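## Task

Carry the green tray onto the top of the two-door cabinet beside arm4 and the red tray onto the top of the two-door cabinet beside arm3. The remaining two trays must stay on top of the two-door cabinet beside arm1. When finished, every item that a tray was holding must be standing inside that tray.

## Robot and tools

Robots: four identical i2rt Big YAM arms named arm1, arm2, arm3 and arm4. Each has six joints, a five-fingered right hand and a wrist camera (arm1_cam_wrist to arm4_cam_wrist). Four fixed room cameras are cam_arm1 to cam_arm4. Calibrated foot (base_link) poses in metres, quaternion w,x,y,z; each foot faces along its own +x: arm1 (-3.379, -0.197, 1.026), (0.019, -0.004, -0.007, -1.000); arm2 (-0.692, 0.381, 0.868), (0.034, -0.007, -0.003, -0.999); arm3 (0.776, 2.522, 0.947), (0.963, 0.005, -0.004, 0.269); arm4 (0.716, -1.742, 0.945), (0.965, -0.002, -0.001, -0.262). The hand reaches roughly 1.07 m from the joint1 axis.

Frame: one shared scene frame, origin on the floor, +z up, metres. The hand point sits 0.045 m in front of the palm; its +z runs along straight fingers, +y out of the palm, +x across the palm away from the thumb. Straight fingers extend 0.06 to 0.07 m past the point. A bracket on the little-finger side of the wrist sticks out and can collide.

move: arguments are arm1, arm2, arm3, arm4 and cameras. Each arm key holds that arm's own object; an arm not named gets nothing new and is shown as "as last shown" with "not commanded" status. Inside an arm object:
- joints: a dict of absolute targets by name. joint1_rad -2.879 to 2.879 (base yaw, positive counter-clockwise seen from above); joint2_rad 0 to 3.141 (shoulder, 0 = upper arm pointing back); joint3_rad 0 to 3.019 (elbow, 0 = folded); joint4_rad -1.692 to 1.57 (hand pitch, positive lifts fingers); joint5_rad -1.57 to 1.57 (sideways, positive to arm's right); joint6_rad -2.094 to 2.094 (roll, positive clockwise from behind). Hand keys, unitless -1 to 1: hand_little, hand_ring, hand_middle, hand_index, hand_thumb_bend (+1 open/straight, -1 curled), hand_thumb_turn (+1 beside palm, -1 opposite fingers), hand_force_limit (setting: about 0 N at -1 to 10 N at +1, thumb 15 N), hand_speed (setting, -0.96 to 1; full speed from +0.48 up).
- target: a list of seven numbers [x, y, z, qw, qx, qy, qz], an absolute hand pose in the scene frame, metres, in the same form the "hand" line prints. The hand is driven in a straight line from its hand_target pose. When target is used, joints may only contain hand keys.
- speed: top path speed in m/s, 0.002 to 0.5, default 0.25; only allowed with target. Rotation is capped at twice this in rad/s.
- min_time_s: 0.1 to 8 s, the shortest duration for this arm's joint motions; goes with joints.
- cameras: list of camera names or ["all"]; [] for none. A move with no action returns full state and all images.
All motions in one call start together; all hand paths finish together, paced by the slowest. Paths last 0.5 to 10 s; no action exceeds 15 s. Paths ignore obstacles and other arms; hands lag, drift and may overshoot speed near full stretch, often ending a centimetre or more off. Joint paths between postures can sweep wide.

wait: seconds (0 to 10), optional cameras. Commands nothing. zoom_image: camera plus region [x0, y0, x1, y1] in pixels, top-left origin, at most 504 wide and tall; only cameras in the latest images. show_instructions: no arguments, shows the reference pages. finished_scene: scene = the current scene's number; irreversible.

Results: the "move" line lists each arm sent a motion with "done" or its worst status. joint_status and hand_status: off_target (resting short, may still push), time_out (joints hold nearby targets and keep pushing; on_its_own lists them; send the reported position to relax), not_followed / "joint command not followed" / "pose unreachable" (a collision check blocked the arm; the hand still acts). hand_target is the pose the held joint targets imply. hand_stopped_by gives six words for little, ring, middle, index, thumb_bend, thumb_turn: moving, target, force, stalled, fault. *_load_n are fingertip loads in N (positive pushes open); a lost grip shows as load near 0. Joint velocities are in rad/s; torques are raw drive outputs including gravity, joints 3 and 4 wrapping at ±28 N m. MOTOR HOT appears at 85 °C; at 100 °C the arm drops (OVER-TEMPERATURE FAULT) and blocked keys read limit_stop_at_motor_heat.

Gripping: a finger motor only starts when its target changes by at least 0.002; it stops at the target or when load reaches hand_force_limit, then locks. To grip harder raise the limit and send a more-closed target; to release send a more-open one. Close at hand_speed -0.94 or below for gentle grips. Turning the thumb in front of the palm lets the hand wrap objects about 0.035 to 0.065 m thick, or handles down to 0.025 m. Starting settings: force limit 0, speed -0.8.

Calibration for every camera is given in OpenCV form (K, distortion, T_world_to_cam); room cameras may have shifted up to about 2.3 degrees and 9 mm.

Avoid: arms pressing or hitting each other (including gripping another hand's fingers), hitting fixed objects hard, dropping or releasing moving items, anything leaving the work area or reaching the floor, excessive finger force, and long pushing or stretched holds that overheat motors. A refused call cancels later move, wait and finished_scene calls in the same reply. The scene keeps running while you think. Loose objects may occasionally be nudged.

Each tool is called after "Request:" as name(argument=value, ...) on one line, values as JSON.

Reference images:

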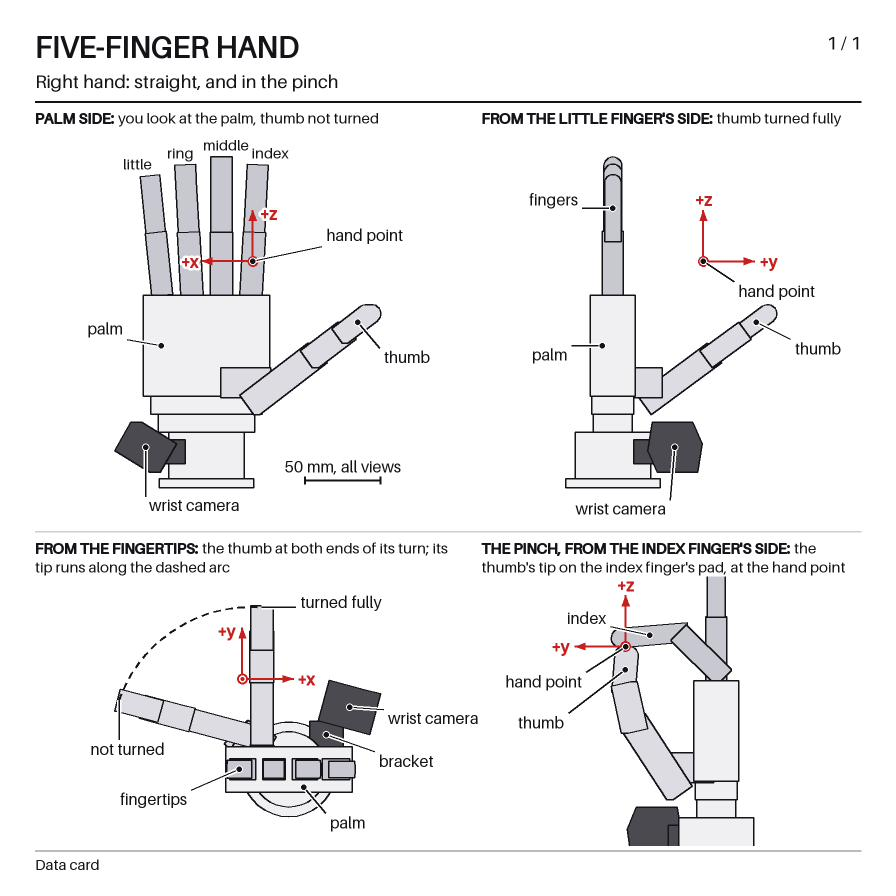

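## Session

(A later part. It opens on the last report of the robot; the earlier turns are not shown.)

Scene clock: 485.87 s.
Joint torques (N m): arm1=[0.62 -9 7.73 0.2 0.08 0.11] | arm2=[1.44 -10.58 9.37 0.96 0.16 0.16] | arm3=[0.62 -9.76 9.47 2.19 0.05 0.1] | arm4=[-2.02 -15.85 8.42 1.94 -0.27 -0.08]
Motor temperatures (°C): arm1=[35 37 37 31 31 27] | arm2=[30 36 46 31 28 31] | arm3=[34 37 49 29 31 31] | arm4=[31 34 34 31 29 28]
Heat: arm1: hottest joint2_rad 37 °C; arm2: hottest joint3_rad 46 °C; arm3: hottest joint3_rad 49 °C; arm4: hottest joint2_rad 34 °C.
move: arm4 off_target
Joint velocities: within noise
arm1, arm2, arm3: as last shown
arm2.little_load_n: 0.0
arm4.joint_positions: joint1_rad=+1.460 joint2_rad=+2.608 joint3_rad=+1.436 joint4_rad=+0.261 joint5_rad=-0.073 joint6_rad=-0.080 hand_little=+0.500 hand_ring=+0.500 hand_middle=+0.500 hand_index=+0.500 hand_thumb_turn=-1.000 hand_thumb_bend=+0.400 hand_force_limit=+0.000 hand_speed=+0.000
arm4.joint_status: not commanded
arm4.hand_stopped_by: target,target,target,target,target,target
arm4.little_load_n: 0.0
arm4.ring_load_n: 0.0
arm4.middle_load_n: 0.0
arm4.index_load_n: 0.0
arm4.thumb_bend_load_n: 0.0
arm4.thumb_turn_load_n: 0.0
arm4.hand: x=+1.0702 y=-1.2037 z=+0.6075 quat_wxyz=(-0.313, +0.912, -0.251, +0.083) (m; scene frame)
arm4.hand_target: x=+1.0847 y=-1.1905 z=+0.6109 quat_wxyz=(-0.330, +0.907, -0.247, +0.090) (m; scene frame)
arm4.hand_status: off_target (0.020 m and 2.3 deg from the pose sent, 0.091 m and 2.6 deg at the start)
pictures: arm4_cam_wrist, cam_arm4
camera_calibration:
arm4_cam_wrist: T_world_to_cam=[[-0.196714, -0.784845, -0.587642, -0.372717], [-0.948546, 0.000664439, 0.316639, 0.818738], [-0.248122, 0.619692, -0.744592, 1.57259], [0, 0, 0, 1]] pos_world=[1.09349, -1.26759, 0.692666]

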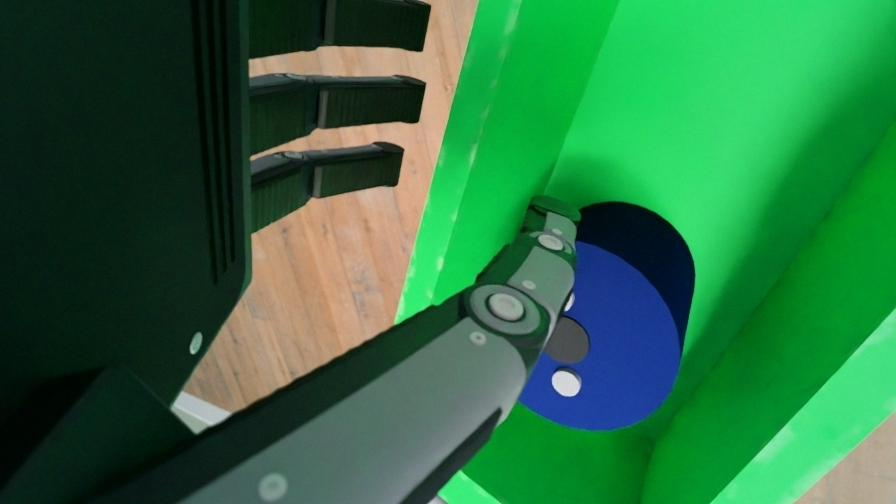

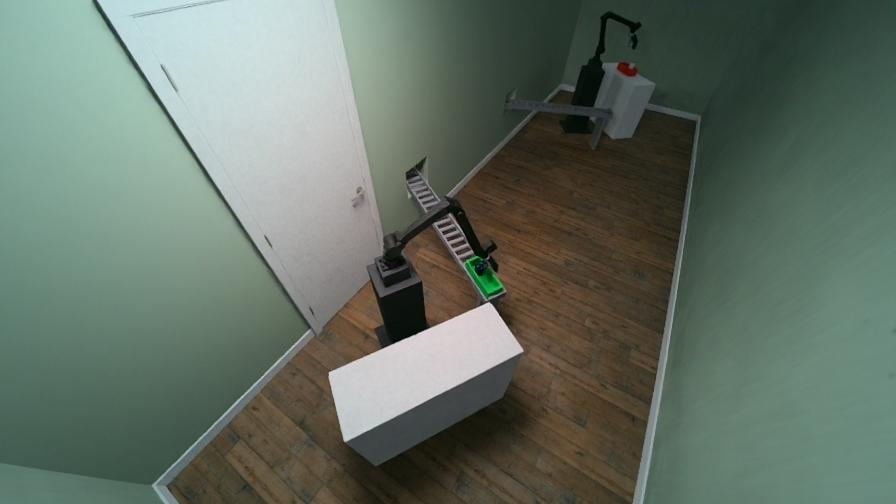

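Request:
move(arm4={"target": [1.1174, -1.2091, 0.612, 0.33, -0.9066, 0.2472, -0.09], "speed": 0.12})

Request:
move(arm4={"target": [1.1194, -1.2095, 0.568, 0.33, -0.9066, 0.2472, -0.09], "speed": 0.08}, cameras=["arm4_cam_wrist", "cam_arm4"])

Request:
zoom_image(camera="cam_arm4", region=[450, 220, 530, 310])

Scene clock: 495.33 s.
Joint torques (N m): arm1=[0.67 -9 7.73 0.18 0.08 0.11] | arm2=[1.32 -10.75 9.32 0.9 0.17 0.15] | arm3=[0.67 -9.82 9.48 2.19 0.05 0.1] | arm4=[-1.32 -16.38 8.88 1.03 -0.27 -0.05]
Motor temperatures (°C): arm1=[35 37 37 31 31 27] | arm2=[30 36 45 31 28 31] | arm3=[34 36 49 29 31 31] | arm4=[31 34 34 31 29 28]
Heat: arm1: hottest joint2_rad 37 °C; arm2: hottest joint3_rad 45 °C; arm3: hottest joint3_rad 49 °C; arm4: hottest joint2_rad 34 °C.
move: arm4 off_target
Joint velocities: within noise
arm1, arm2, arm3: as last shown
arm4.joint_positions: joint1_rad=+1.388 joint2_rad=+2.608 joint3_rad=+1.453 joint4_rad=+0.261 joint5_rad=-0.114 joint6_rad=-0.127 hand_little=+0.500 hand_ring=+0.500 hand_middle=+0.500 hand_index=+0.500 hand_thumb_turn=-1.000 hand_thumb_bend=+0.400 hand_force_limit=+0.000 hand_speed=+0.000
arm4.joint_status: not commanded
arm4.hand_stopped_by: target,target,target,target,target,target
arm4.little_load_n: 0.0
arm4.ring_load_n: 0.0
arm4.middle_load_n: 0.0
arm4.index_load_n: 0.0
arm4.thumb_bend_load_n: 0.0
arm4.thumb_turn_load_n: 0.0
arm4.hand: x=+1.1099 y=-1.2209 z=+0.6126 quat_wxyz=(-0.322, +0.908, -0.254, +0.087) (m; scene frame)
arm4.hand_target: x=+1.1171 y=-1.2093 z=+0.6126 quat_wxyz=(-0.330, +0.907, -0.247, +0.090) (m; scene frame)
arm4.hand_status: off_target (0.014 m and 1.2 deg from the pose sent, 0.048 m and 2.3 deg at the start)
pictures: none

Scene clock: 496.77 s.
Joint torques (N m): arm1=[0.67 -9 7.75 0.2 0.08 0.11] | arm2=[1.55 -10.58 9.35 0.84 0.13 0.16] | arm3=[0.67 -9.76 9.47 2.19 0.05 0.1] | arm4=[-1.44 -16.26 8.35 2.07 -0.3 -0.07]
Motor temperatures (°C): arm1=[35 37 37 31 31 27] | arm2=[30 36 45 31 28 31] | arm3=[34 36 49 29 31 31] | arm4=[31 34 34 31 29 28]
Heat: arm1: hottest joint2_rad 37 °C; arm2: hottest joint3_rad 45 °C; arm3: hottest joint3_rad 49 °C; arm4: hottest joint2_rad 34 °C.
move: arm4 off_target
Joint velocities: within noise
arm1, arm2, arm3: as last shown
arm4.joint_positions: joint1_rad=+1.388 joint2_rad=+2.715 joint3_rad=+1.530 joint4_rad=+0.268 joint5_rad=-0.115 joint6_rad=-0.129 hand_little=+0.500 hand_ring=+0.500 hand_middle=+0.500 hand_index=+0.500 hand_thumb_turn=-1.000 hand_thumb_bend=+0.400 hand_force_limit=+0.000 hand_speed=+0.000
arm4.joint_status: not commanded
arm4.hand_stopped_by: target,target,target,target,target,target
arm4.little_load_n: 0.0
arm4.ring_load_n: 0.0
arm4.middle_load_n: 0.0
arm4.index_load_n: 0.0
arm4.thumb_bend_load_n: 0.0
arm4.thumb_turn_load_n: 0.0
arm4.hand: x=+1.1072 y=-1.2241 z=+0.5662 quat_wxyz=(-0.313, +0.911, -0.254, +0.082) (m; scene frame)
arm4.hand_target: x=+1.1189 y=-1.2100 z=+0.5687 quat_wxyz=(-0.330, +0.907, -0.247, +0.090) (m; scene frame)
arm4.hand_status: off_target (0.019 m and 2.4 deg from the pose sent, 0.047 m and 1.2 deg at the start)
pictures: arm4_cam_wrist, cam_arm4
camera_calibration:
arm4_cam_wrist: T_world_to_cam=[[-0.203929, -0.782804, -0.587904, -0.395064], [-0.94757, 0.00692079, 0.319473, 0.871931], [-0.246016, 0.62223, -0.743173, 1.56355], [0, 0, 0, 1]] pos_world=[1.13031, -1.28818, 0.651173]

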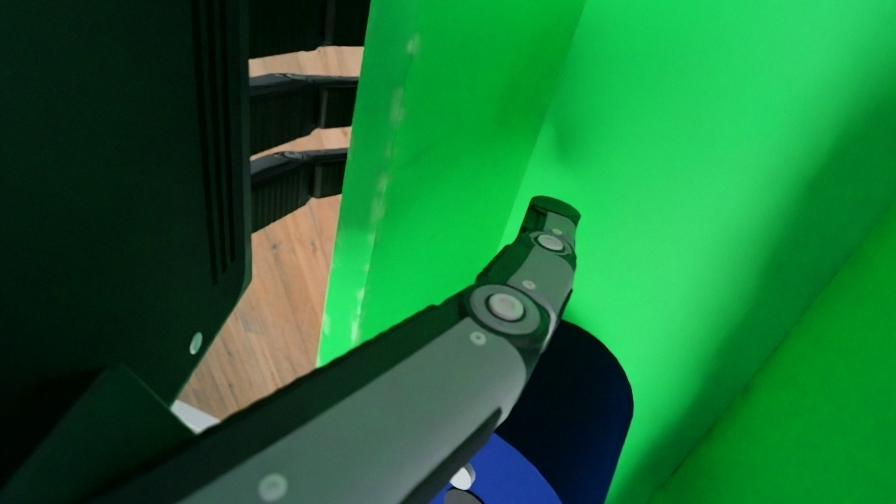

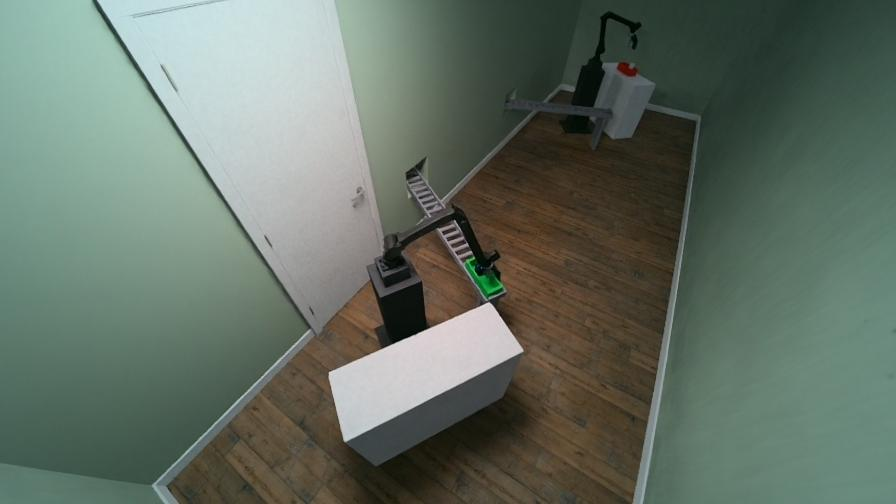

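Scaled by 5.600 from the camera's 896x504 image, which has a finer 1280x720 frame.

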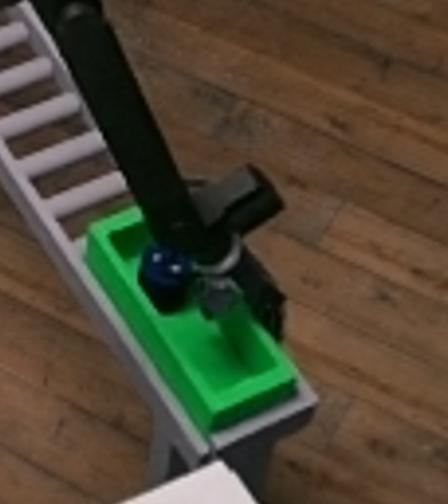

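Request:
move(arm4={"joints": {"hand_speed": -0.86, "hand_force_limit": 0.1, "hand_little": -0.4, "hand_ring": -0.4, "hand_middle": -0.4, "hand_index": -0.4, "hand_thumb_bend": -0.6}})

Request:
move(arm4={"joints": {"hand_speed": -0.86, "hand_force_limit": 0.85, "hand_little": -0.5, "hand_ring": -0.5, "hand_middle": -0.5, "hand_index": -0.5, "hand_thumb_bend": -0.7}})

Request:
move(arm4={"target": [1.118, -1.209, 0.63, 0.33, -0.9066, 0.2472, -0.09], "speed": 0.07}, cameras=["arm4_cam_wrist", "cam_arm4"])

Request:
zoom_image(camera="cam_arm4", region=[450, 220, 530, 310])

Scene clock: 502.83 s.
Joint torques (N m): arm1=[0.67 -8.94 7.72 0.2 0.08 0.11] | arm2=[0.85 -10.87 9.24 0.87 0.16 0.16] | arm3=[0.67 -9.76 9.47 2.19 0.05 0.1] | arm4=[-1.38 -16.56 7.34 1.54 -0.15 -0.01]
Motor temperatures (°C): arm1=[35 37 37 31 31 27] | arm2=[30 35 44 31 28 31] | arm3=[34 36 48 29 31 31] | arm4=[31 35 34 31 29 28]
Heat: arm1: hottest joint2_rad 37 °C; arm2: hottest joint3_rad 44 °C; arm3: hottest joint3_rad 48 °C; arm4: hottest joint2_rad 35 °C.
move: arm4 off_target
Joint velocities: within noise
arm1, arm2, arm3: as last shown
arm1.index_load_n: -0.5
arm3.thumb_turn_load_n: 0.5
arm4.joint_positions: joint1_rad=+1.388 joint2_rad=+2.715 joint3_rad=+1.542 joint4_rad=+0.279 joint5_rad=-0.120 joint6_rad=-0.137 hand_little=-0.094 hand_ring=-0.004 hand_middle=+0.038 hand_index=-0.015 hand_thumb_turn=-1.000 hand_thumb_bend=+0.153 hand_force_limit=+0.100 hand_speed=-0.860
arm4.joint_status: hand_little off_target (ended at -0.094, target -0.400); hand_ring off_target (ended at -0.004, target -0.400); hand_middle off_target (ended at +0.038, target -0.400); hand_index off_target (ended at -0.015, target -0.400); hand_thumb_bend off_target (ended at +0.153, target -0.600); the others done
arm4.hand_stopped_by: force,force,force,force,force,target
arm4.little_load_n: 8.5
arm4.ring_load_n: 3.0
arm4.middle_load_n: 5.5
arm4.index_load_n: 10.0
arm4.thumb_bend_load_n: 10.5
arm4.thumb_turn_load_n: 2.0
arm4.hand: x=+1.1132 y=-1.2164 z=+0.5704 quat_wxyz=(-0.323, +0.909, -0.248, +0.086) (m; scene frame)
arm4.hand_target: x=+1.1189 y=-1.2099 z=+0.5688 quat_wxyz=(-0.330, +0.907, -0.247, +0.090) (m; scene frame)
arm4.hand_status: not commanded
pictures: none

Scene clock: 503.47 s.
Joint torques (N m): arm1=[0.67 -9 7.73 0.2 0.08 0.11] | arm2=[1.2 -11.11 9.32 0.8 0.14 0.14] | arm3=[0.62 -9.76 9.48 2.19 0.05 0.1] | arm4=[-1.38 -16.26 7.27 1.5 0.01 0.02]
Motor temperatures (°C): arm1=[35 37 37 31 31 27] | arm2=[30 35 44 31 28 31] | arm3=[34 36 48 29 31 31] | arm4=[31 35 34 31 29 28]
Heat: arm1: hottest joint2_rad 37 °C; arm2: hottest joint3_rad 44 °C; arm3: hottest joint3_rad 48 °C; arm4: hottest joint2_rad 35 °C.
move: arm4 off_target
Joint velocities: within noise
arm1, arm2, arm3: as last shown
arm1.index_load_n: 0.0
arm3.middle_load_n: 0.5
arm3.thumb_turn_load_n: 0.0
arm4.joint_positions: joint1_rad=+1.388 joint2_rad=+2.715 joint3_rad=+1.542 joint4_rad=+0.280 joint5_rad=-0.124 joint6_rad=-0.142 hand_little=-0.105 hand_ring=-0.025 hand_middle=+0.027 hand_index=-0.015 hand_thumb_turn=-1.000 hand_thumb_bend=+0.153 hand_force_limit=+0.850 hand_speed=-0.860
arm4.joint_status: hand_little off_target (ended at -0.105, target -0.500); hand_ring off_target (ended at -0.025, target -0.500); hand_middle off_target (ended at +0.027, target -0.500); hand_index off_target (ended at -0.015, target -0.500); hand_thumb_bend off_target (ended at +0.153, target -0.700); the others done
arm4.hand_stopped_by: force,force,force,force,force,target
arm4.little_load_n: 6.0
arm4.ring_load_n: 11.0
arm4.middle_load_n: 8.5
arm4.index_load_n: 5.5
arm4.thumb_bend_load_n: 14.0
arm4.thumb_turn_load_n: 3.0
arm4.hand: x=+1.1131 y=-1.2160 z=+0.5706 quat_wxyz=(-0.324, +0.910, -0.246, +0.086) (m; scene frame)
arm4.hand_target: x=+1.1189 y=-1.2099 z=+0.5688 quat_wxyz=(-0.330, +0.907, -0.247, +0.090) (m; scene frame)
arm4.hand_status: not commanded
pictures: none

Scene clock: 505.10 s.
Joint torques (N m): arm1=[0.67 -9 7.73 0.2 0.08 0.11] | arm2=[0.73 -10.87 9.24 0.91 0.11 0.14] | arm3=[0.67 -9.76 9.5 2.19 0.05 0.1] | arm4=[-1.32 -20.6 5.31 0.94 -0.29 0.19]
Motor temperatures (°C): arm1=[35 37 37 31 31 27] | arm2=[30 35 44 31 28 31] | arm3=[34 36 48 29 31 31] | arm4=[31 35 34 31 29 28]
Heat: arm1: hottest joint2_rad 37 °C; arm2: hottest joint3_rad 44 °C; arm3: hottest joint3_rad 48 °C; arm4: hottest joint2_rad 35 °C.
move: arm4 off_target
Joint velocities: within noise
arm1, arm2, arm3: as last shown
arm2.ring_load_n: -0.5
arm2.middle_load_n: -0.5
arm3.middle_load_n: 0.0
arm4.joint_positions: joint1_rad=+1.390 joint2_rad=+2.635 joint3_rad=+1.469 joint4_rad=+0.243 joint5_rad=-0.115 joint6_rad=-0.154 hand_little=-0.105 hand_ring=-0.025 hand_middle=+0.028 hand_index=-0.015 hand_thumb_turn=-1.000 hand_thumb_bend=+0.156 hand_force_limit=+0.850 hand_speed=-0.860
arm4.joint_status: not commanded
arm4.hand_stopped_by: force,force,force,force,force,target
arm4.little_load_n: 0.0
arm4.ring_load_n: 4.0
arm4.middle_load_n: 6.5
arm4.index_load_n: 8.0
arm4.thumb_bend_load_n: 15.5
arm4.thumb_turn_load_n: 7.5
arm4.hand: x=+1.1049 y=-1.2275 z=+0.5970 quat_wxyz=(-0.309, +0.916, -0.242, +0.085) (m; scene frame)
arm4.hand_target: x=+1.1179 y=-1.2090 z=+0.6293 quat_wxyz=(-0.330, +0.907, -0.247, +0.090) (m; scene frame)
arm4.hand_status: off_target (0.040 m and 2.7 deg from the pose sent, 0.060 m and 0.9 deg at the start)
pictures: arm4_cam_wrist, cam_arm4
camera_calibration:
arm4_cam_wrist: T_world_to_cam=[[-0.181656, -0.794101, -0.580004, -0.423227], [-0.950438, -0.00956196, 0.310767, 0.848102], [-0.252326, 0.607711, -0.753007, 1.58305], [0, 0, 0, 1]] pos_world=[1.12863, -1.29001, 0.683015]

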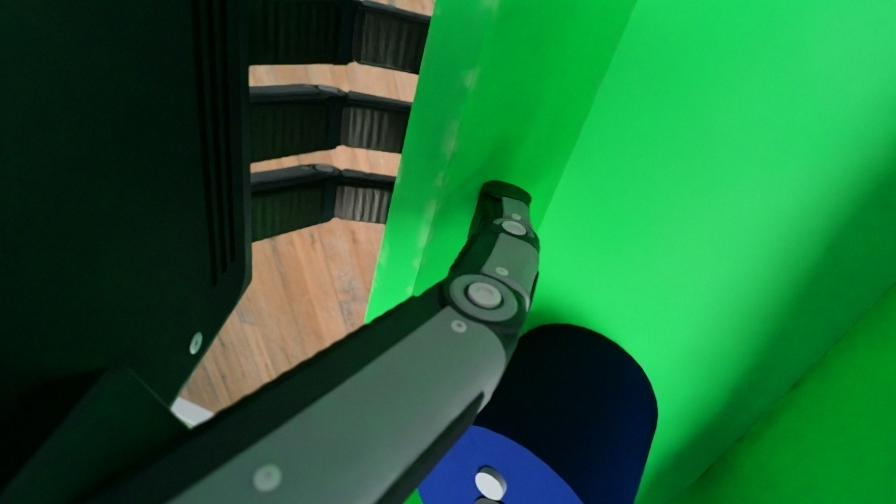

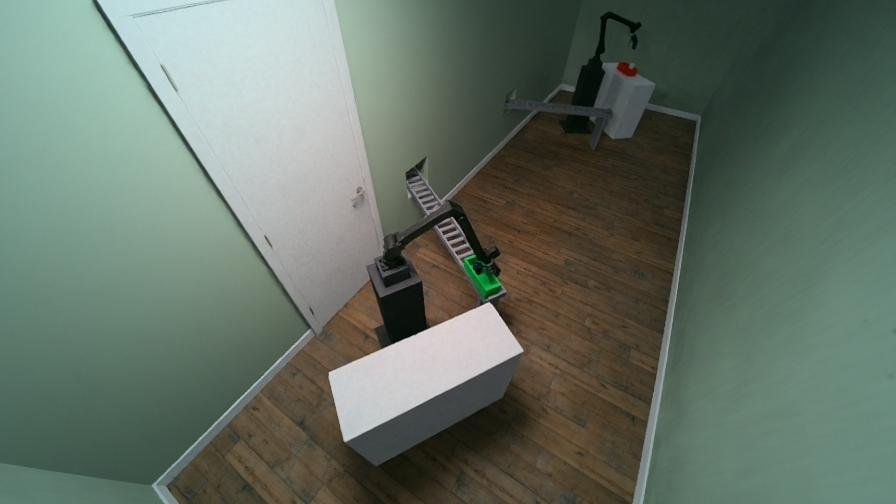

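Scaled by 5.600 from the camera's 896x504 image, which has a finer 1280x720 frame.

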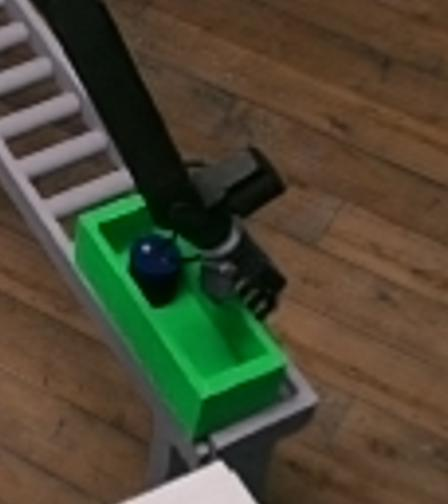

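Request:
move(arm4={"target": [1.117, -1.208, 0.8, 0.33, -0.9066, 0.2472, -0.09], "speed": 0.12}, cameras=["cam_arm4"])

Request:
zoom_image(camera="cam_arm4", region=[440, 200, 540, 310])

Scene clock: 509.97 s.
Joint torques (N m): arm1=[0.62 -9 7.75 0.2 0.08 0.11] | arm2=[0.97 -11.34 9.22 1.02 0.16 0.16] | arm3=[0.67 -9.76 9.48 2.19 0.06 0.1] | arm4=[-1.55 -20.01 7.49 0.99 -0.32 0.2]
Motor temperatures (°C): arm1=[35 37 37 31 31 27] | arm2=[30 35 44 31 28 31] | arm3=[34 36 48 29 31 31] | arm4=[31 35 33 31 29 28]
Heat: arm1: hottest joint2_rad 37 °C; arm2: hottest joint3_rad 44 °C; arm3: hottest joint3_rad 48 °C; arm4: hottest joint2_rad 35 °C.
move: arm4 off_target
Joint velocities: within noise
arm1.joint_positions: joint1_rad=-1.853 joint2_rad=+1.313 joint3_rad=+0.906 joint4_rad=-0.588 joint5_rad=-0.003 joint6_rad=-0.009 hand_little=+0.600 hand_ring=+0.599 hand_middle=+0.599 hand_index=+0.600 hand_thumb_turn=-1.000 hand_thumb_bend=+0.600 hand_force_limit=+0.750 hand_speed=+1.000
arm1.joint_status: not commanded
arm1.hand_stopped_by: target,target,target,target,target,target
arm1.little_load_n: 0.0
arm1.ring_load_n: 0.0
arm1.middle_load_n: 0.0
arm1.index_load_n: 0.0
arm1.thumb_bend_load_n: 0.0
arm1.thumb_turn_load_n: 0.0
arm1.hand: x=-3.3020 y=+0.2356 z=+1.1240 quat_wxyz=(+0.275, -0.954, +0.112, -0.032) (m; scene frame)
arm1.hand_target: x=-3.3003 y=+0.2304 z=+1.1259 quat_wxyz=(+0.272, -0.954, +0.121, -0.033) (m; scene frame)
arm1.hand_status: not commanded
arm2, arm3: as last shown
arm2.ring_load_n: 0.0
arm2.middle_load_n: 0.0
arm4.joint_positions: joint1_rad=+1.390 joint2_rad=+2.261 joint3_rad=+1.330 joint4_rad=+0.005 joint5_rad=-0.113 joint6_rad=-0.154 hand_little=-0.105 hand_ring=-0.025 hand_middle=+0.028 hand_index=-0.015 hand_thumb_turn=-1.000 hand_thumb_bend=+0.156 hand_force_limit=+0.850 hand_speed=-0.860
arm4.joint_status: not commanded
arm4.hand_stopped_by: force,force,force,force,force,target
arm4.little_load_n: 0.0
arm4.ring_load_n: 3.0
arm4.middle_load_n: 7.0
arm4.index_load_n: 8.5
arm4.thumb_bend_load_n: 18.0
arm4.thumb_turn_load_n: 8.0
arm4.hand: x=+1.1093 y=-1.2220 z=+0.7659 quat_wxyz=(-0.308, +0.916, -0.243, +0.085) (m; scene frame)
arm4.hand_target: x=+1.1168 y=-1.2081 z=+0.7992 quat_wxyz=(-0.330, +0.907, -0.247, +0.090) (m; scene frame)
arm4.hand_status: off_target (0.038 m and 2.9 deg from the pose sent, 0.204 m and 2.7 deg at the start)
pictures: cam_arm4

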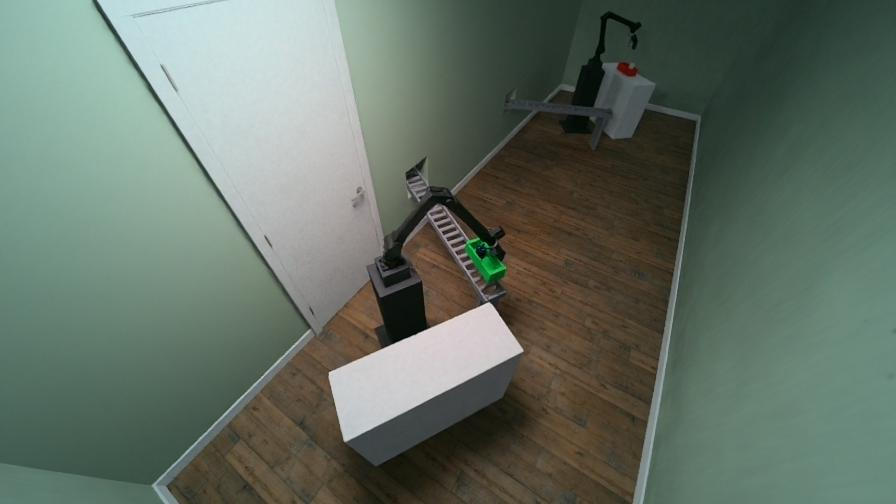

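Scaled by 4.582 from the camera's 896x504 image, which has a finer 1280x720 frame.

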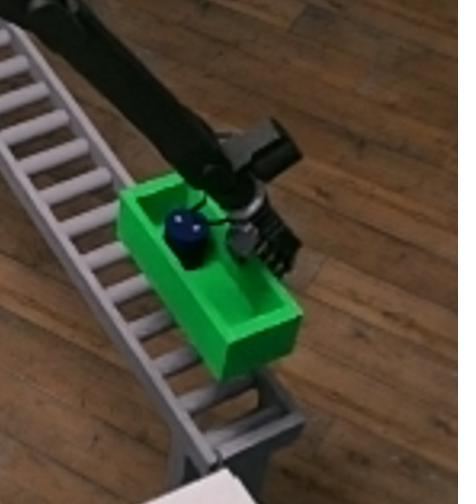

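Request:
move(arm4={"target": [1.115, -1.21, 0.99, 0.3464, -0.8981, 0.2696, -0.0265], "speed": 0.12, "joints": {"hand_force_limit": 1.0, "hand_little": -0.6, "hand_ring": -0.6, "hand_middle": -0.6, "hand_index": -0.6}}, cameras=["cam_arm4", "arm4_cam_wrist"])

Request:
zoom_image(camera="cam_arm4", region=[440, 180, 540, 290])

Scene clock: 520.10 s.
Joint torques (N m): arm1=[0.67 -8.94 7.73 0.18 0.08 0.11] | arm2=[0.97 -10.87 9.29 0.76 0.17 0.16] | arm3=[0.67 -9.76 9.47 2.19 0.05 0.1] | arm4=[-1.85 -18.73 16.68 0.64 -0.78 0.35]
Motor temperatures (°C): arm1=[35 37 37 31 31 27] | arm2=[30 35 44 31 28 31] | arm3=[34 36 48 29 31 31] | arm4=[31 36 34 31 30 28]
Heat: arm1: hottest joint2_rad 37 °C; arm2: hottest joint3_rad 44 °C; arm3: hottest joint3_rad 48 °C; arm4: hottest joint2_rad 36 °C.
move: arm4 off_target
Joint velocities: within noise
arm1: as last shown
arm2.joint_positions: joint1_rad=+0.910 joint2_rad=+1.308 joint3_rad=+0.910 joint4_rad=-0.488 joint5_rad=-0.058 joint6_rad=-0.028 hand_little=+0.600 hand_ring=+0.600 hand_middle=+0.600 hand_index=+0.600 hand_thumb_turn=-1.000 hand_thumb_bend=+0.600 hand_force_limit=+0.850 hand_speed=+1.000
arm2.joint_status: not commanded
arm2.hand_stopped_by: target,target,target,target,target,target
arm2.little_load_n: 0.0
arm2.ring_load_n: 0.0
arm2.middle_load_n: 0.0
arm2.index_load_n: 0.0
arm2.thumb_bend_load_n: 0.0
arm2.thumb_turn_load_n: 0.0
arm2.hand: x=-0.9156 y=-0.0234 z=+0.9954 quat_wxyz=(+0.082, -0.251, -0.905, +0.333) (m; scene frame)
arm2.hand_target: x=-0.9078 y=-0.0204 z=+0.9927 quat_wxyz=(+0.078, -0.254, -0.907, +0.327) (m; scene frame)
arm2.hand_status: not commanded
arm3.joint_positions: joint1_rad=+0.198 joint2_rad=+1.305 joint3_rad=+1.013 joint4_rad=-0.615 joint5_rad=+0.007 joint6_rad=+0.004 hand_little=+0.400 hand_ring=+0.400 hand_middle=+0.400 hand_index=+0.400 hand_thumb_turn=-1.000 hand_thumb_bend=+0.500 hand_force_limit=+0.900 hand_speed=-0.400
arm3.joint_status: not commanded
arm3.hand_stopped_by: target,target,target,target,target,target
arm3.little_load_n: 0.0
arm3.ring_load_n: 0.0
arm3.middle_load_n: 0.0
arm3.index_load_n: 0.0
arm3.thumb_bend_load_n: 0.0
arm3.thumb_turn_load_n: 0.5
arm3.hand: x=+1.1028 y=+2.8601 z=+1.1078 quat_wxyz=(-0.303, +0.862, -0.384, +0.133) (m; scene frame)
arm3.hand_target: x=+1.1022 y=+2.8599 z=+1.1061 quat_wxyz=(-0.307, +0.860, -0.384, +0.135) (m; scene frame)
arm3.hand_status: not commanded
arm4.joint_positions: joint1_rad=+1.355 joint2_rad=+1.949 joint3_rad=+1.324 joint4_rad=-0.393 joint5_rad=-0.238 joint6_rad=-0.114 hand_little=-0.206 hand_ring=-0.048 hand_middle=+0.018 hand_index=-0.024 hand_thumb_turn=-0.999 hand_thumb_bend=+0.156 hand_force_limit=+1.000 hand_speed=-0.860
arm4.joint_status: hand_little off_target (ended at -0.206, target -0.600); hand_ring off_target (ended at -0.048, target -0.600); hand_middle off_target (ended at +0.018, target -0.600); hand_index off_target (ended at -0.024, target -0.600); the others done
arm4.hand_stopped_by: force,force,force,force,force,target
arm4.little_load_n: 9.5
arm4.ring_load_n: 0.0
arm4.middle_load_n: 3.5
arm4.index_load_n: 17.5
arm4.thumb_bend_load_n: 25.0
arm4.thumb_turn_load_n: 14.5
arm4.hand: x=+1.0843 y=-1.2436 z=+0.9253 quat_wxyz=(-0.292, +0.919, -0.266, +0.010) (m; scene frame)
arm4.hand_target: x=+1.1118 y=-1.2140 z=+0.9915 quat_wxyz=(-0.347, +0.898, -0.269, +0.026) (m; scene frame)
arm4.hand_status: off_target (0.079 m and 6.9 deg from the pose sent, 0.224 m and 8.9 deg at the start)
pictures: arm4_cam_wrist, cam_arm4
camera_calibration:
arm4_cam_wrist: T_world_to_cam=[[-0.271114, -0.790334, -0.549427, -0.175971], [-0.888853, -0.0134802, 0.457994, 0.518285], [-0.369374, 0.612528, -0.698836, 1.91765], [0, 0, 0, 1]] pos_world=[1.1213, -1.30671, 1.00607]

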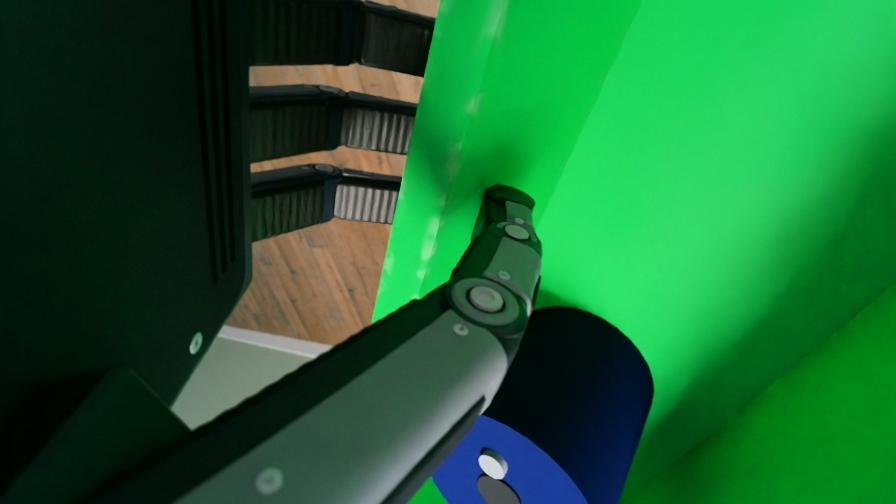

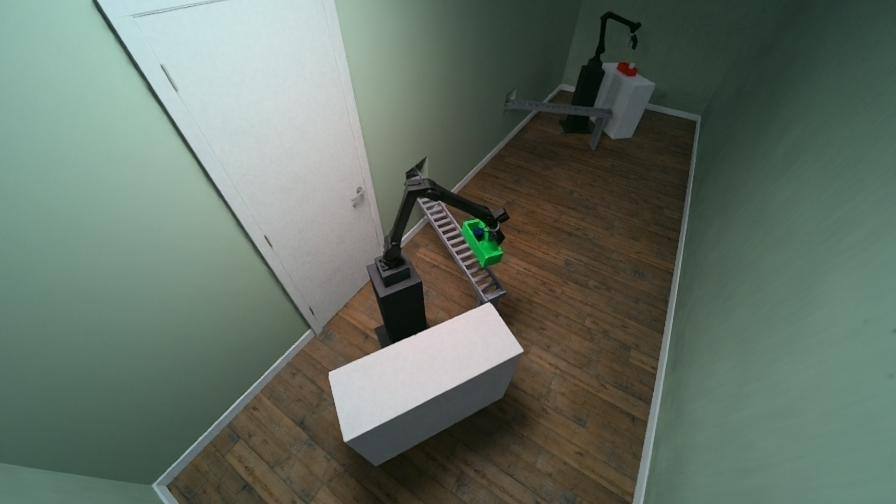

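Scaled by 4.582 from the camera's 896x504 image, which has a finer 1280x720 frame.

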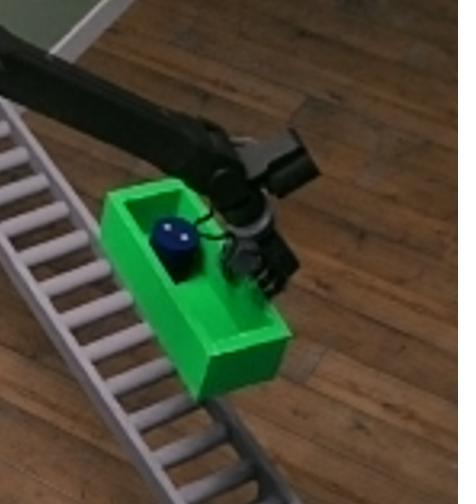

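Request:
move(arm4={"joints": {"joint1_rad": -0.242}, "min_time_s": 4.5}, cameras=["cam_arm4", "arm4_cam_wrist"])

Request:
zoom_image(camera="cam_arm4", region=[320, 220, 540, 460])

Scene clock: 534.20 s.
Joint torques (N m): arm1=[0.62 -9 7.73 0.18 0.08 0.11] | arm2=[0.67 -10.93 9.33 0.84 0.13 0.13] | arm3=[0.67 -9.76 9.47 2.19 0.05 0.1] | arm4=[-1.03 -18.37 16.55 0.65 -0.71 0.31]
Motor temperatures (°C): arm1=[35 37 37 31 31 27] | arm2=[30 35 43 31 28 31] | arm3=[34 35 47 29 31 31] | arm4=[31 36 38 31 30 28]
Heat: arm1: hottest joint2_rad 37 °C; arm2: hottest joint3_rad 43 °C; arm3: hottest joint3_rad 47 °C; arm4: hottest joint3_rad 38 °C.
move: arm4 done
Joint velocities: within noise
arm1, arm2, arm3: as last shown
arm3.thumb_turn_load_n: 0.0
arm4.joint_positions: joint1_rad=-0.249 joint2_rad=+1.949 joint3_rad=+1.324 joint4_rad=-0.393 joint5_rad=-0.241 joint6_rad=-0.111 hand_little=-0.206 hand_ring=-0.048 hand_middle=+0.018 hand_index=-0.024 hand_thumb_turn=-0.999 hand_thumb_bend=+0.156 hand_force_limit=+1.000 hand_speed=-0.860
arm4.joint_status: all done
arm4.hand_stopped_by: force,force,force,force,force,target
arm4.little_load_n: 9.5
arm4.ring_load_n: 0.0
arm4.middle_load_n: 3.5
arm4.index_load_n: 17.5
arm4.thumb_bend_load_n: 25.0
arm4.thumb_turn_load_n: 15.0
arm4.hand: x=+1.2026 y=-2.1257 z=+0.9297 quat_wxyz=(-0.199, +0.446, -0.845, +0.219) (m; scene frame)
arm4.hand_target: x=+1.2363 y=-2.1470 z=+0.9959 quat_wxyz=(-0.226, +0.437, -0.828, +0.269) (m; scene frame)
arm4.hand_status: not commanded
pictures: arm4_cam_wrist, cam_arm4
camera_calibration:
arm4_cam_wrist: T_world_to_cam=[[-0.77639, 0.29758, -0.555576, 2.08732], [0.0133477, 0.889079, 0.457559, 1.44358], [0.630112, 0.347829, -0.694244, 0.735853], [0, 0, 0, 1]] pos_world=[1.13763, -2.16055, 1.01]

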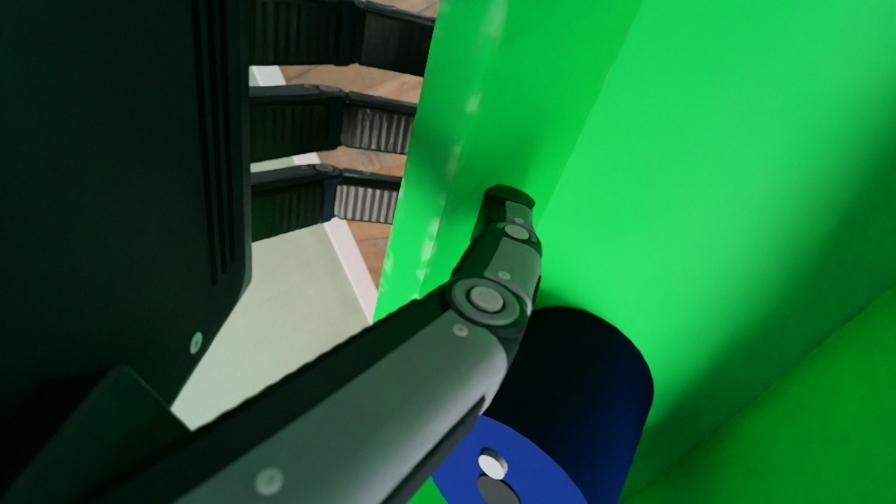

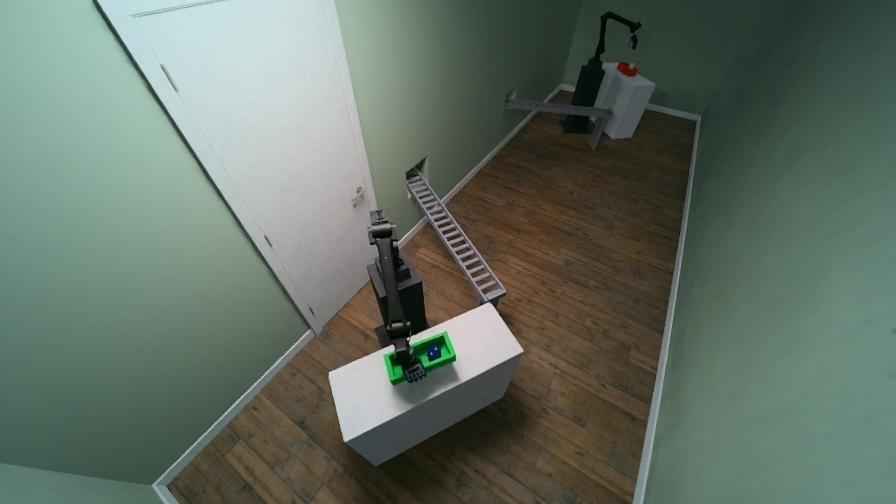

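Scaled by 2.100 from the camera's 896x504 image, which has a finer 1280x720 frame.

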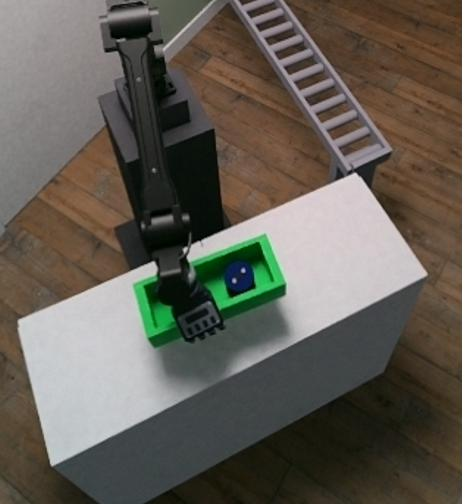

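Request:
move(arm4={"target": [1.226, -2.141, 0.94, 0.239, -0.4291, 0.8198, -0.2944], "speed": 0.1}, cameras=["cam_arm4"])

Request:
zoom_image(camera="cam_arm4", region=[340, 300, 500, 460])

Scene clock: 541.27 s.
Joint torques (N m): arm1=[0.62 -8.94 7.71 0.18 0.08 0.11] | arm2=[1.03 -11.11 9.32 0.83 0.15 0.12] | arm3=[0.67 -9.82 9.48 2.19 0.05 0.1] | arm4=[-1.55 -16.03 9.65 2.48 -0.74 0.36]
Motor temperatures (°C): arm1=[35 37 37 31 31 27] | arm2=[30 35 43 30 28 31] | arm3=[34 35 47 29 31 31] | arm4=[31 36 39 31 30 28]
Heat: arm1: hottest joint2_rad 37 °C; arm2: hottest joint3_rad 43 °C; arm3: hottest joint3_rad 47 °C; arm4: hottest joint3_rad 39 °C.
move: arm4 off_target
Joint velocities: within noise
arm1, arm2, arm3: as last shown
arm4.joint_positions: joint1_rad=-0.249 joint2_rad=+1.949 joint3_rad=+1.250 joint4_rad=-0.185 joint5_rad=-0.249 joint6_rad=-0.107 hand_little=-0.206 hand_ring=-0.048 hand_middle=+0.018 hand_index=-0.024 hand_thumb_turn=-0.999 hand_thumb_bend=+0.156 hand_force_limit=+1.000 hand_speed=-0.860
arm4.joint_status: not commanded
arm4.hand_stopped_by: force,force,force,force,force,target
arm4.little_load_n: 10.0
arm4.ring_load_n: 0.0
arm4.middle_load_n: 3.0
arm4.index_load_n: 17.0
arm4.thumb_bend_load_n: 25.0
arm4.thumb_turn_load_n: 15.0
arm4.hand: x=+1.2144 y=-2.1349 z=+0.9209 quat_wxyz=(-0.222, +0.444, -0.823, +0.277) (m; scene frame)
arm4.hand_target: x=+1.2256 y=-2.1408 z=+0.9403 quat_wxyz=(-0.239, +0.430, -0.820, +0.294) (m; scene frame)
arm4.hand_status: off_target (0.023 m and 3.3 deg from the pose sent, 0.030 m and 10.4 deg at the start)
pictures: cam_arm4

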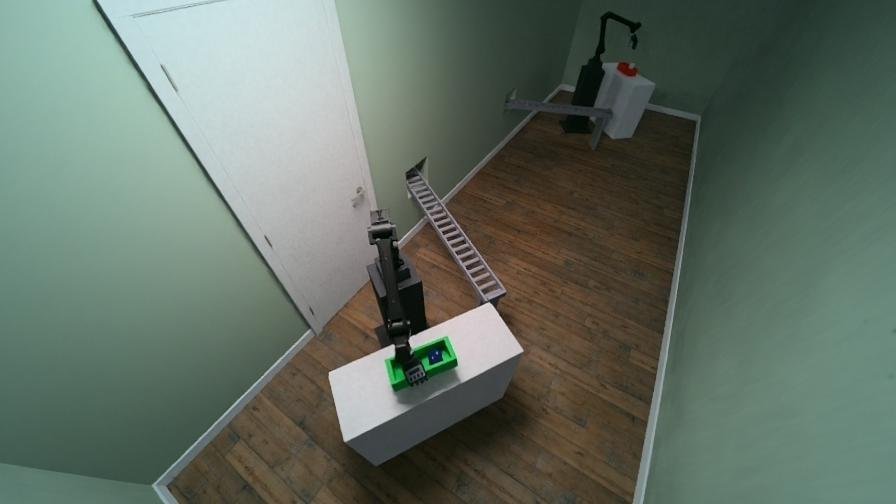

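Scaled by 3.150 from the camera's 896x504 image, which has a finer 1280x720 frame.

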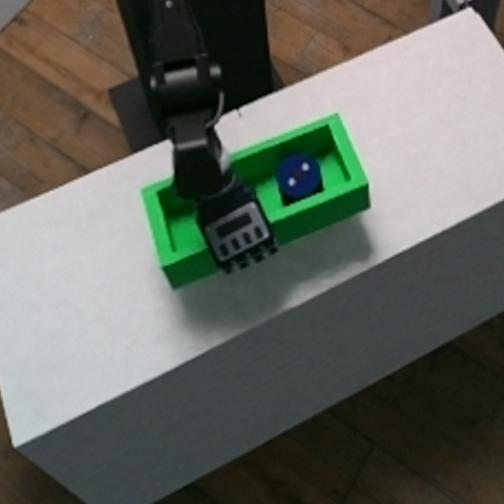

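Request:
move(arm4={"target": [1.203, -2.126, 0.885, 0.239, -0.4291, 0.8198, -0.2944], "speed": 0.1}, cameras=["cam_arm4"])

Request:
zoom_image(camera="cam_arm4", region=[340, 300, 500, 460])

Scene clock: 545.07 s.
Joint torques (N m): arm1=[0.67 -9 7.75 0.2 0.08 0.11] | arm2=[1.32 -11.22 9.35 0.92 0.13 0.15] | arm3=[0.67 -9.76 9.48 2.19 0.05 0.1] | arm4=[-2.26 -15.21 8.46 2.37 -0.77 0.31]
Motor temperatures (°C): arm1=[35 37 37 31 31 27] | arm2=[30 35 43 30 28 31] | arm3=[34 35 47 29 31 31] | arm4=[31 36 39 31 30 28]
Heat: arm1: hottest joint2_rad 37 °C; arm2: hottest joint3_rad 43 °C; arm3: hottest joint3_rad 47 °C; arm4: hottest joint3_rad 39 °C.
move: arm4 off_target
Joint velocities: within noise
arm1, arm2, arm3: as last shown
arm2.little_load_n: -0.5
arm4.joint_positions: joint1_rad=-0.252 joint2_rad=+1.997 joint3_rad=+1.135 joint4_rad=-0.025 joint5_rad=-0.255 joint6_rad=-0.107 hand_little=-0.206 hand_ring=-0.048 hand_middle=+0.018 hand_index=-0.024 hand_thumb_turn=-0.999 hand_thumb_bend=+0.156 hand_force_limit=+1.000 hand_speed=-0.860
arm4.joint_status: not commanded
arm4.hand_stopped_by: force,force,force,force,force,target
arm4.little_load_n: 10.0
arm4.ring_load_n: 0.0
arm4.middle_load_n: 3.5
arm4.index_load_n: 17.0
arm4.thumb_bend_load_n: 25.0
arm4.thumb_turn_load_n: 14.5
arm4.hand: x=+1.1935 y=-2.1158 z=+0.8670 quat_wxyz=(-0.224, +0.443, -0.823, +0.276) (m; scene frame)
arm4.hand_target: x=+1.2027 y=-2.1257 z=+0.8851 quat_wxyz=(-0.239, +0.430, -0.820, +0.294) (m; scene frame)
arm4.hand_status: off_target (0.023 m and 3.2 deg from the pose sent, 0.039 m and 3.3 deg at the start)
pictures: cam_arm4

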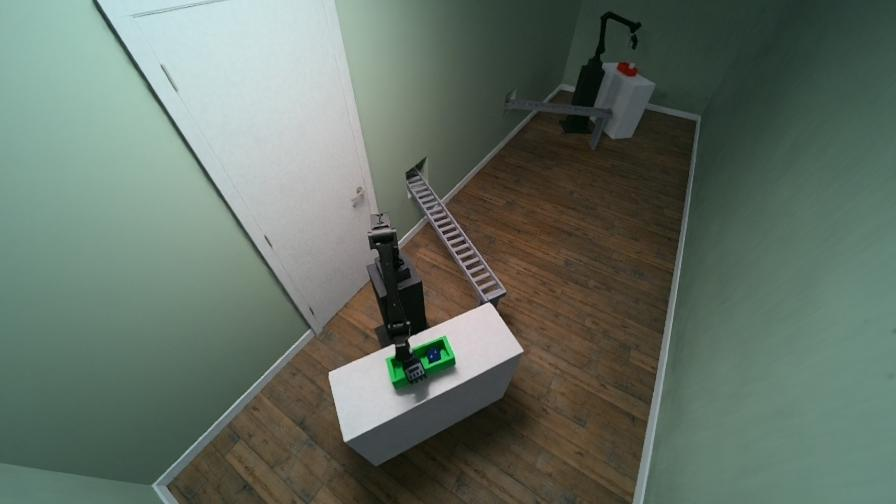

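Scaled by 3.150 from the camera's 896x504 image, which has a finer 1280x720 frame.

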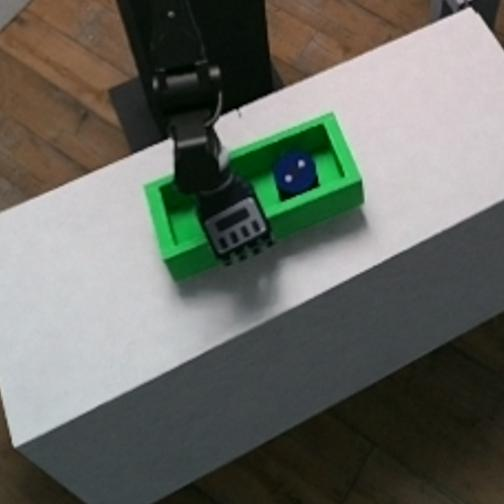

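Request:
move(arm4={"target": [1.2025, -2.1255, 0.862, 0.239, -0.4291, 0.8198, -0.2944], "speed": 0.07}, cameras=["cam_arm4"])

Request:
zoom_image(camera="cam_arm4", region=[370, 320, 470, 400])

Scene clock: 547.47 s.
Joint torques (N m): arm1=[0.67 -9 7.73 0.2 0.08 0.11] | arm2=[0.91 -10.64 9.32 1.07 0.15 0.13] | arm3=[0.67 -9.76 9.48 2.19 0.05 0.1] | arm4=[-2.26 -15.79 7.61 2.48 -0.73 0.3]
Motor temperatures (°C): arm1=[35 37 37 31 31 27] | arm2=[30 35 43 30 28 31] | arm3=[33 35 47 29 31 31] | arm4=[31 36 38 31 30 28]
Heat: arm1: hottest joint2_rad 37 °C; arm2: hottest joint3_rad 43 °C; arm3: hottest joint3_rad 47 °C; arm4: hottest joint3_rad 38 °C.
move: arm4 off_target
Joint velocities: within noise
arm1, arm2, arm3: as last shown
arm2.little_load_n: 0.0
arm4.joint_positions: joint1_rad=-0.252 joint2_rad=+2.038 joint3_rad=+1.135 joint4_rad=+0.026 joint5_rad=-0.256 joint6_rad=-0.107 hand_little=-0.206 hand_ring=-0.048 hand_middle=+0.018 hand_index=-0.024 hand_thumb_turn=-0.999 hand_thumb_bend=+0.156 hand_force_limit=+1.000 hand_speed=-0.860
arm4.joint_status: not commanded
arm4.hand_stopped_by: force,force,force,force,force,target
arm4.little_load_n: 7.5
arm4.ring_load_n: 0.0
arm4.middle_load_n: 1.5
arm4.index_load_n: 17.0
arm4.thumb_bend_load_n: 22.0
arm4.thumb_turn_load_n: 14.0
arm4.hand: x=+1.1957 y=-2.1179 z=+0.8487 quat_wxyz=(-0.225, +0.443, -0.821, +0.280) (m; scene frame)
arm4.hand_target: x=+1.2024 y=-2.1254 z=+0.8622 quat_wxyz=(-0.239, +0.430, -0.820, +0.294) (m; scene frame)
arm4.hand_status: off_target (0.017 m and 2.8 deg from the pose sent, 0.014 m and 3.2 deg at the start)
pictures: cam_arm4

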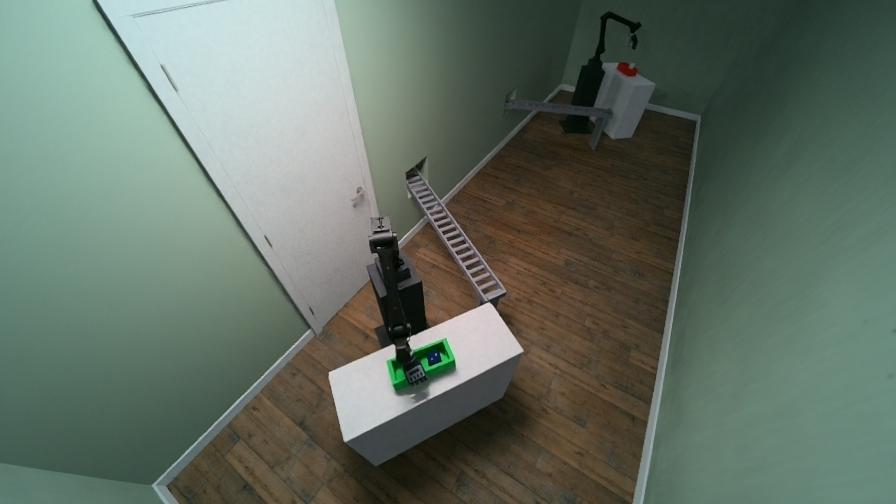

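Scaled by 5.040 from the camera's 896x504 image, which has a finer 1280x720 frame.

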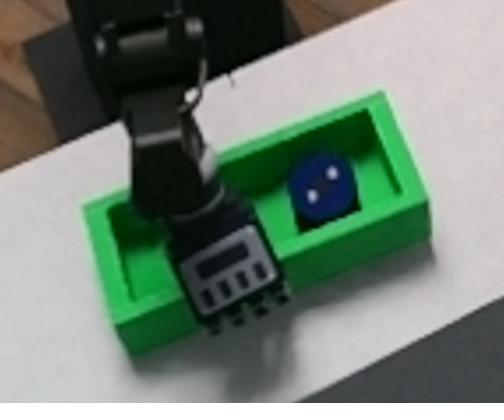

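Request:
move(arm4={"target": [1.2005, -2.124, 0.846, 0.239, -0.4291, 0.8198, -0.2944], "speed": 0.05}, cameras=["cam_arm4"])

Request:
zoom_image(camera="cam_arm4", region=[370, 320, 470, 400])

Scene clock: 550.40 s.
Joint torques (N m): arm1=[0.67 -8.94 7.73 0.2 0.08 0.11] | arm2=[0.5 -11.4 9.16 0.9 0.18 0.16] | arm3=[0.67 -9.76 9.48 2.19 0.05 0.1] | arm4=[-1.96 -14.92 7.28 2.33 -0.69 0.29]
Motor temperatures (°C): arm1=[35 37 37 31 31 27] | arm2=[30 35 43 30 28 31] | arm3=[33 35 47 29 31 31] | arm4=[31 36 38 31 30 28]
Heat: arm1: hottest joint2_rad 37 °C; arm2: hottest joint3_rad 43 °C; arm3: hottest joint3_rad 47 °C; arm4: hottest joint3_rad 38 °C.
move: arm4 off_target
Joint velocities: within noise
arm1, arm2, arm3: as last shown
arm4.joint_positions: joint1_rad=-0.253 joint2_rad=+2.058 joint3_rad=+1.129 joint4_rad=+0.066 joint5_rad=-0.257 joint6_rad=-0.107 hand_little=-0.206 hand_ring=-0.048 hand_middle=+0.018 hand_index=-0.024 hand_thumb_turn=-0.999 hand_thumb_bend=+0.156 hand_force_limit=+1.000 hand_speed=-0.860
arm4.joint_status: not commanded
arm4.hand_stopped_by: force,force,force,force,force,target
arm4.little_load_n: 4.0
arm4.ring_load_n: 0.0
arm4.middle_load_n: 0.0
arm4.index_load_n: 14.0
arm4.thumb_bend_load_n: 20.0
arm4.thumb_turn_load_n: 9.0
arm4.hand: x=+1.1965 y=-2.1186 z=+0.8396 quat_wxyz=(-0.228, +0.443, -0.819, +0.286) (m; scene frame)
arm4.hand_target: x=+1.2005 y=-2.1240 z=+0.8462 quat_wxyz=(-0.239, +0.430, -0.820, +0.294) (m; scene frame)
arm4.hand_status: off_target (0.009 m and 2.3 deg from the pose sent, 0.008 m and 2.8 deg at the start)
pictures: cam_arm4

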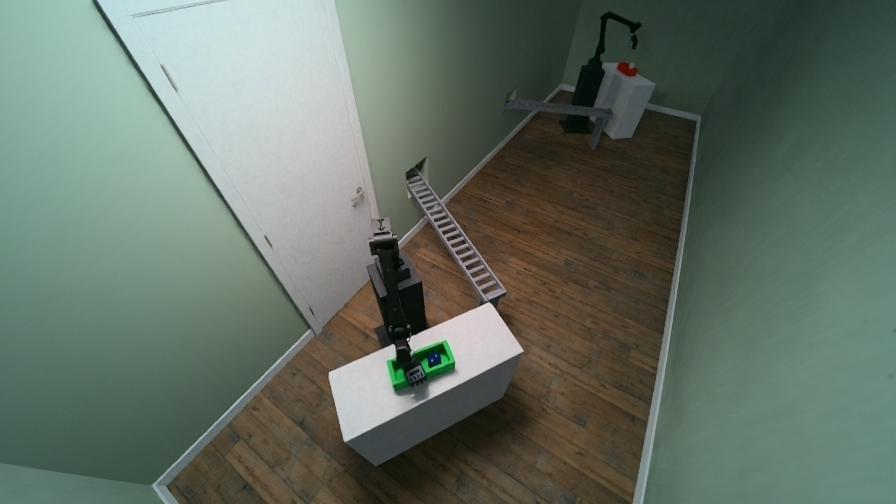

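Scaled by 5.040 from the camera's 896x504 image, which has a finer 1280x720 frame.

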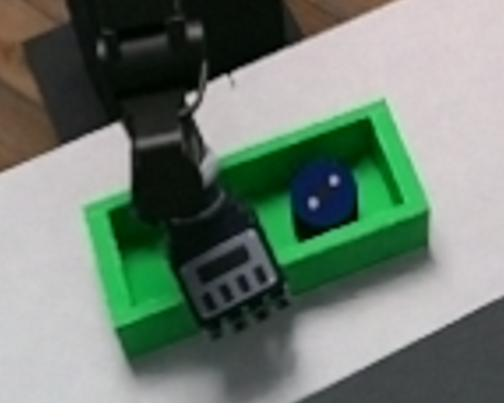

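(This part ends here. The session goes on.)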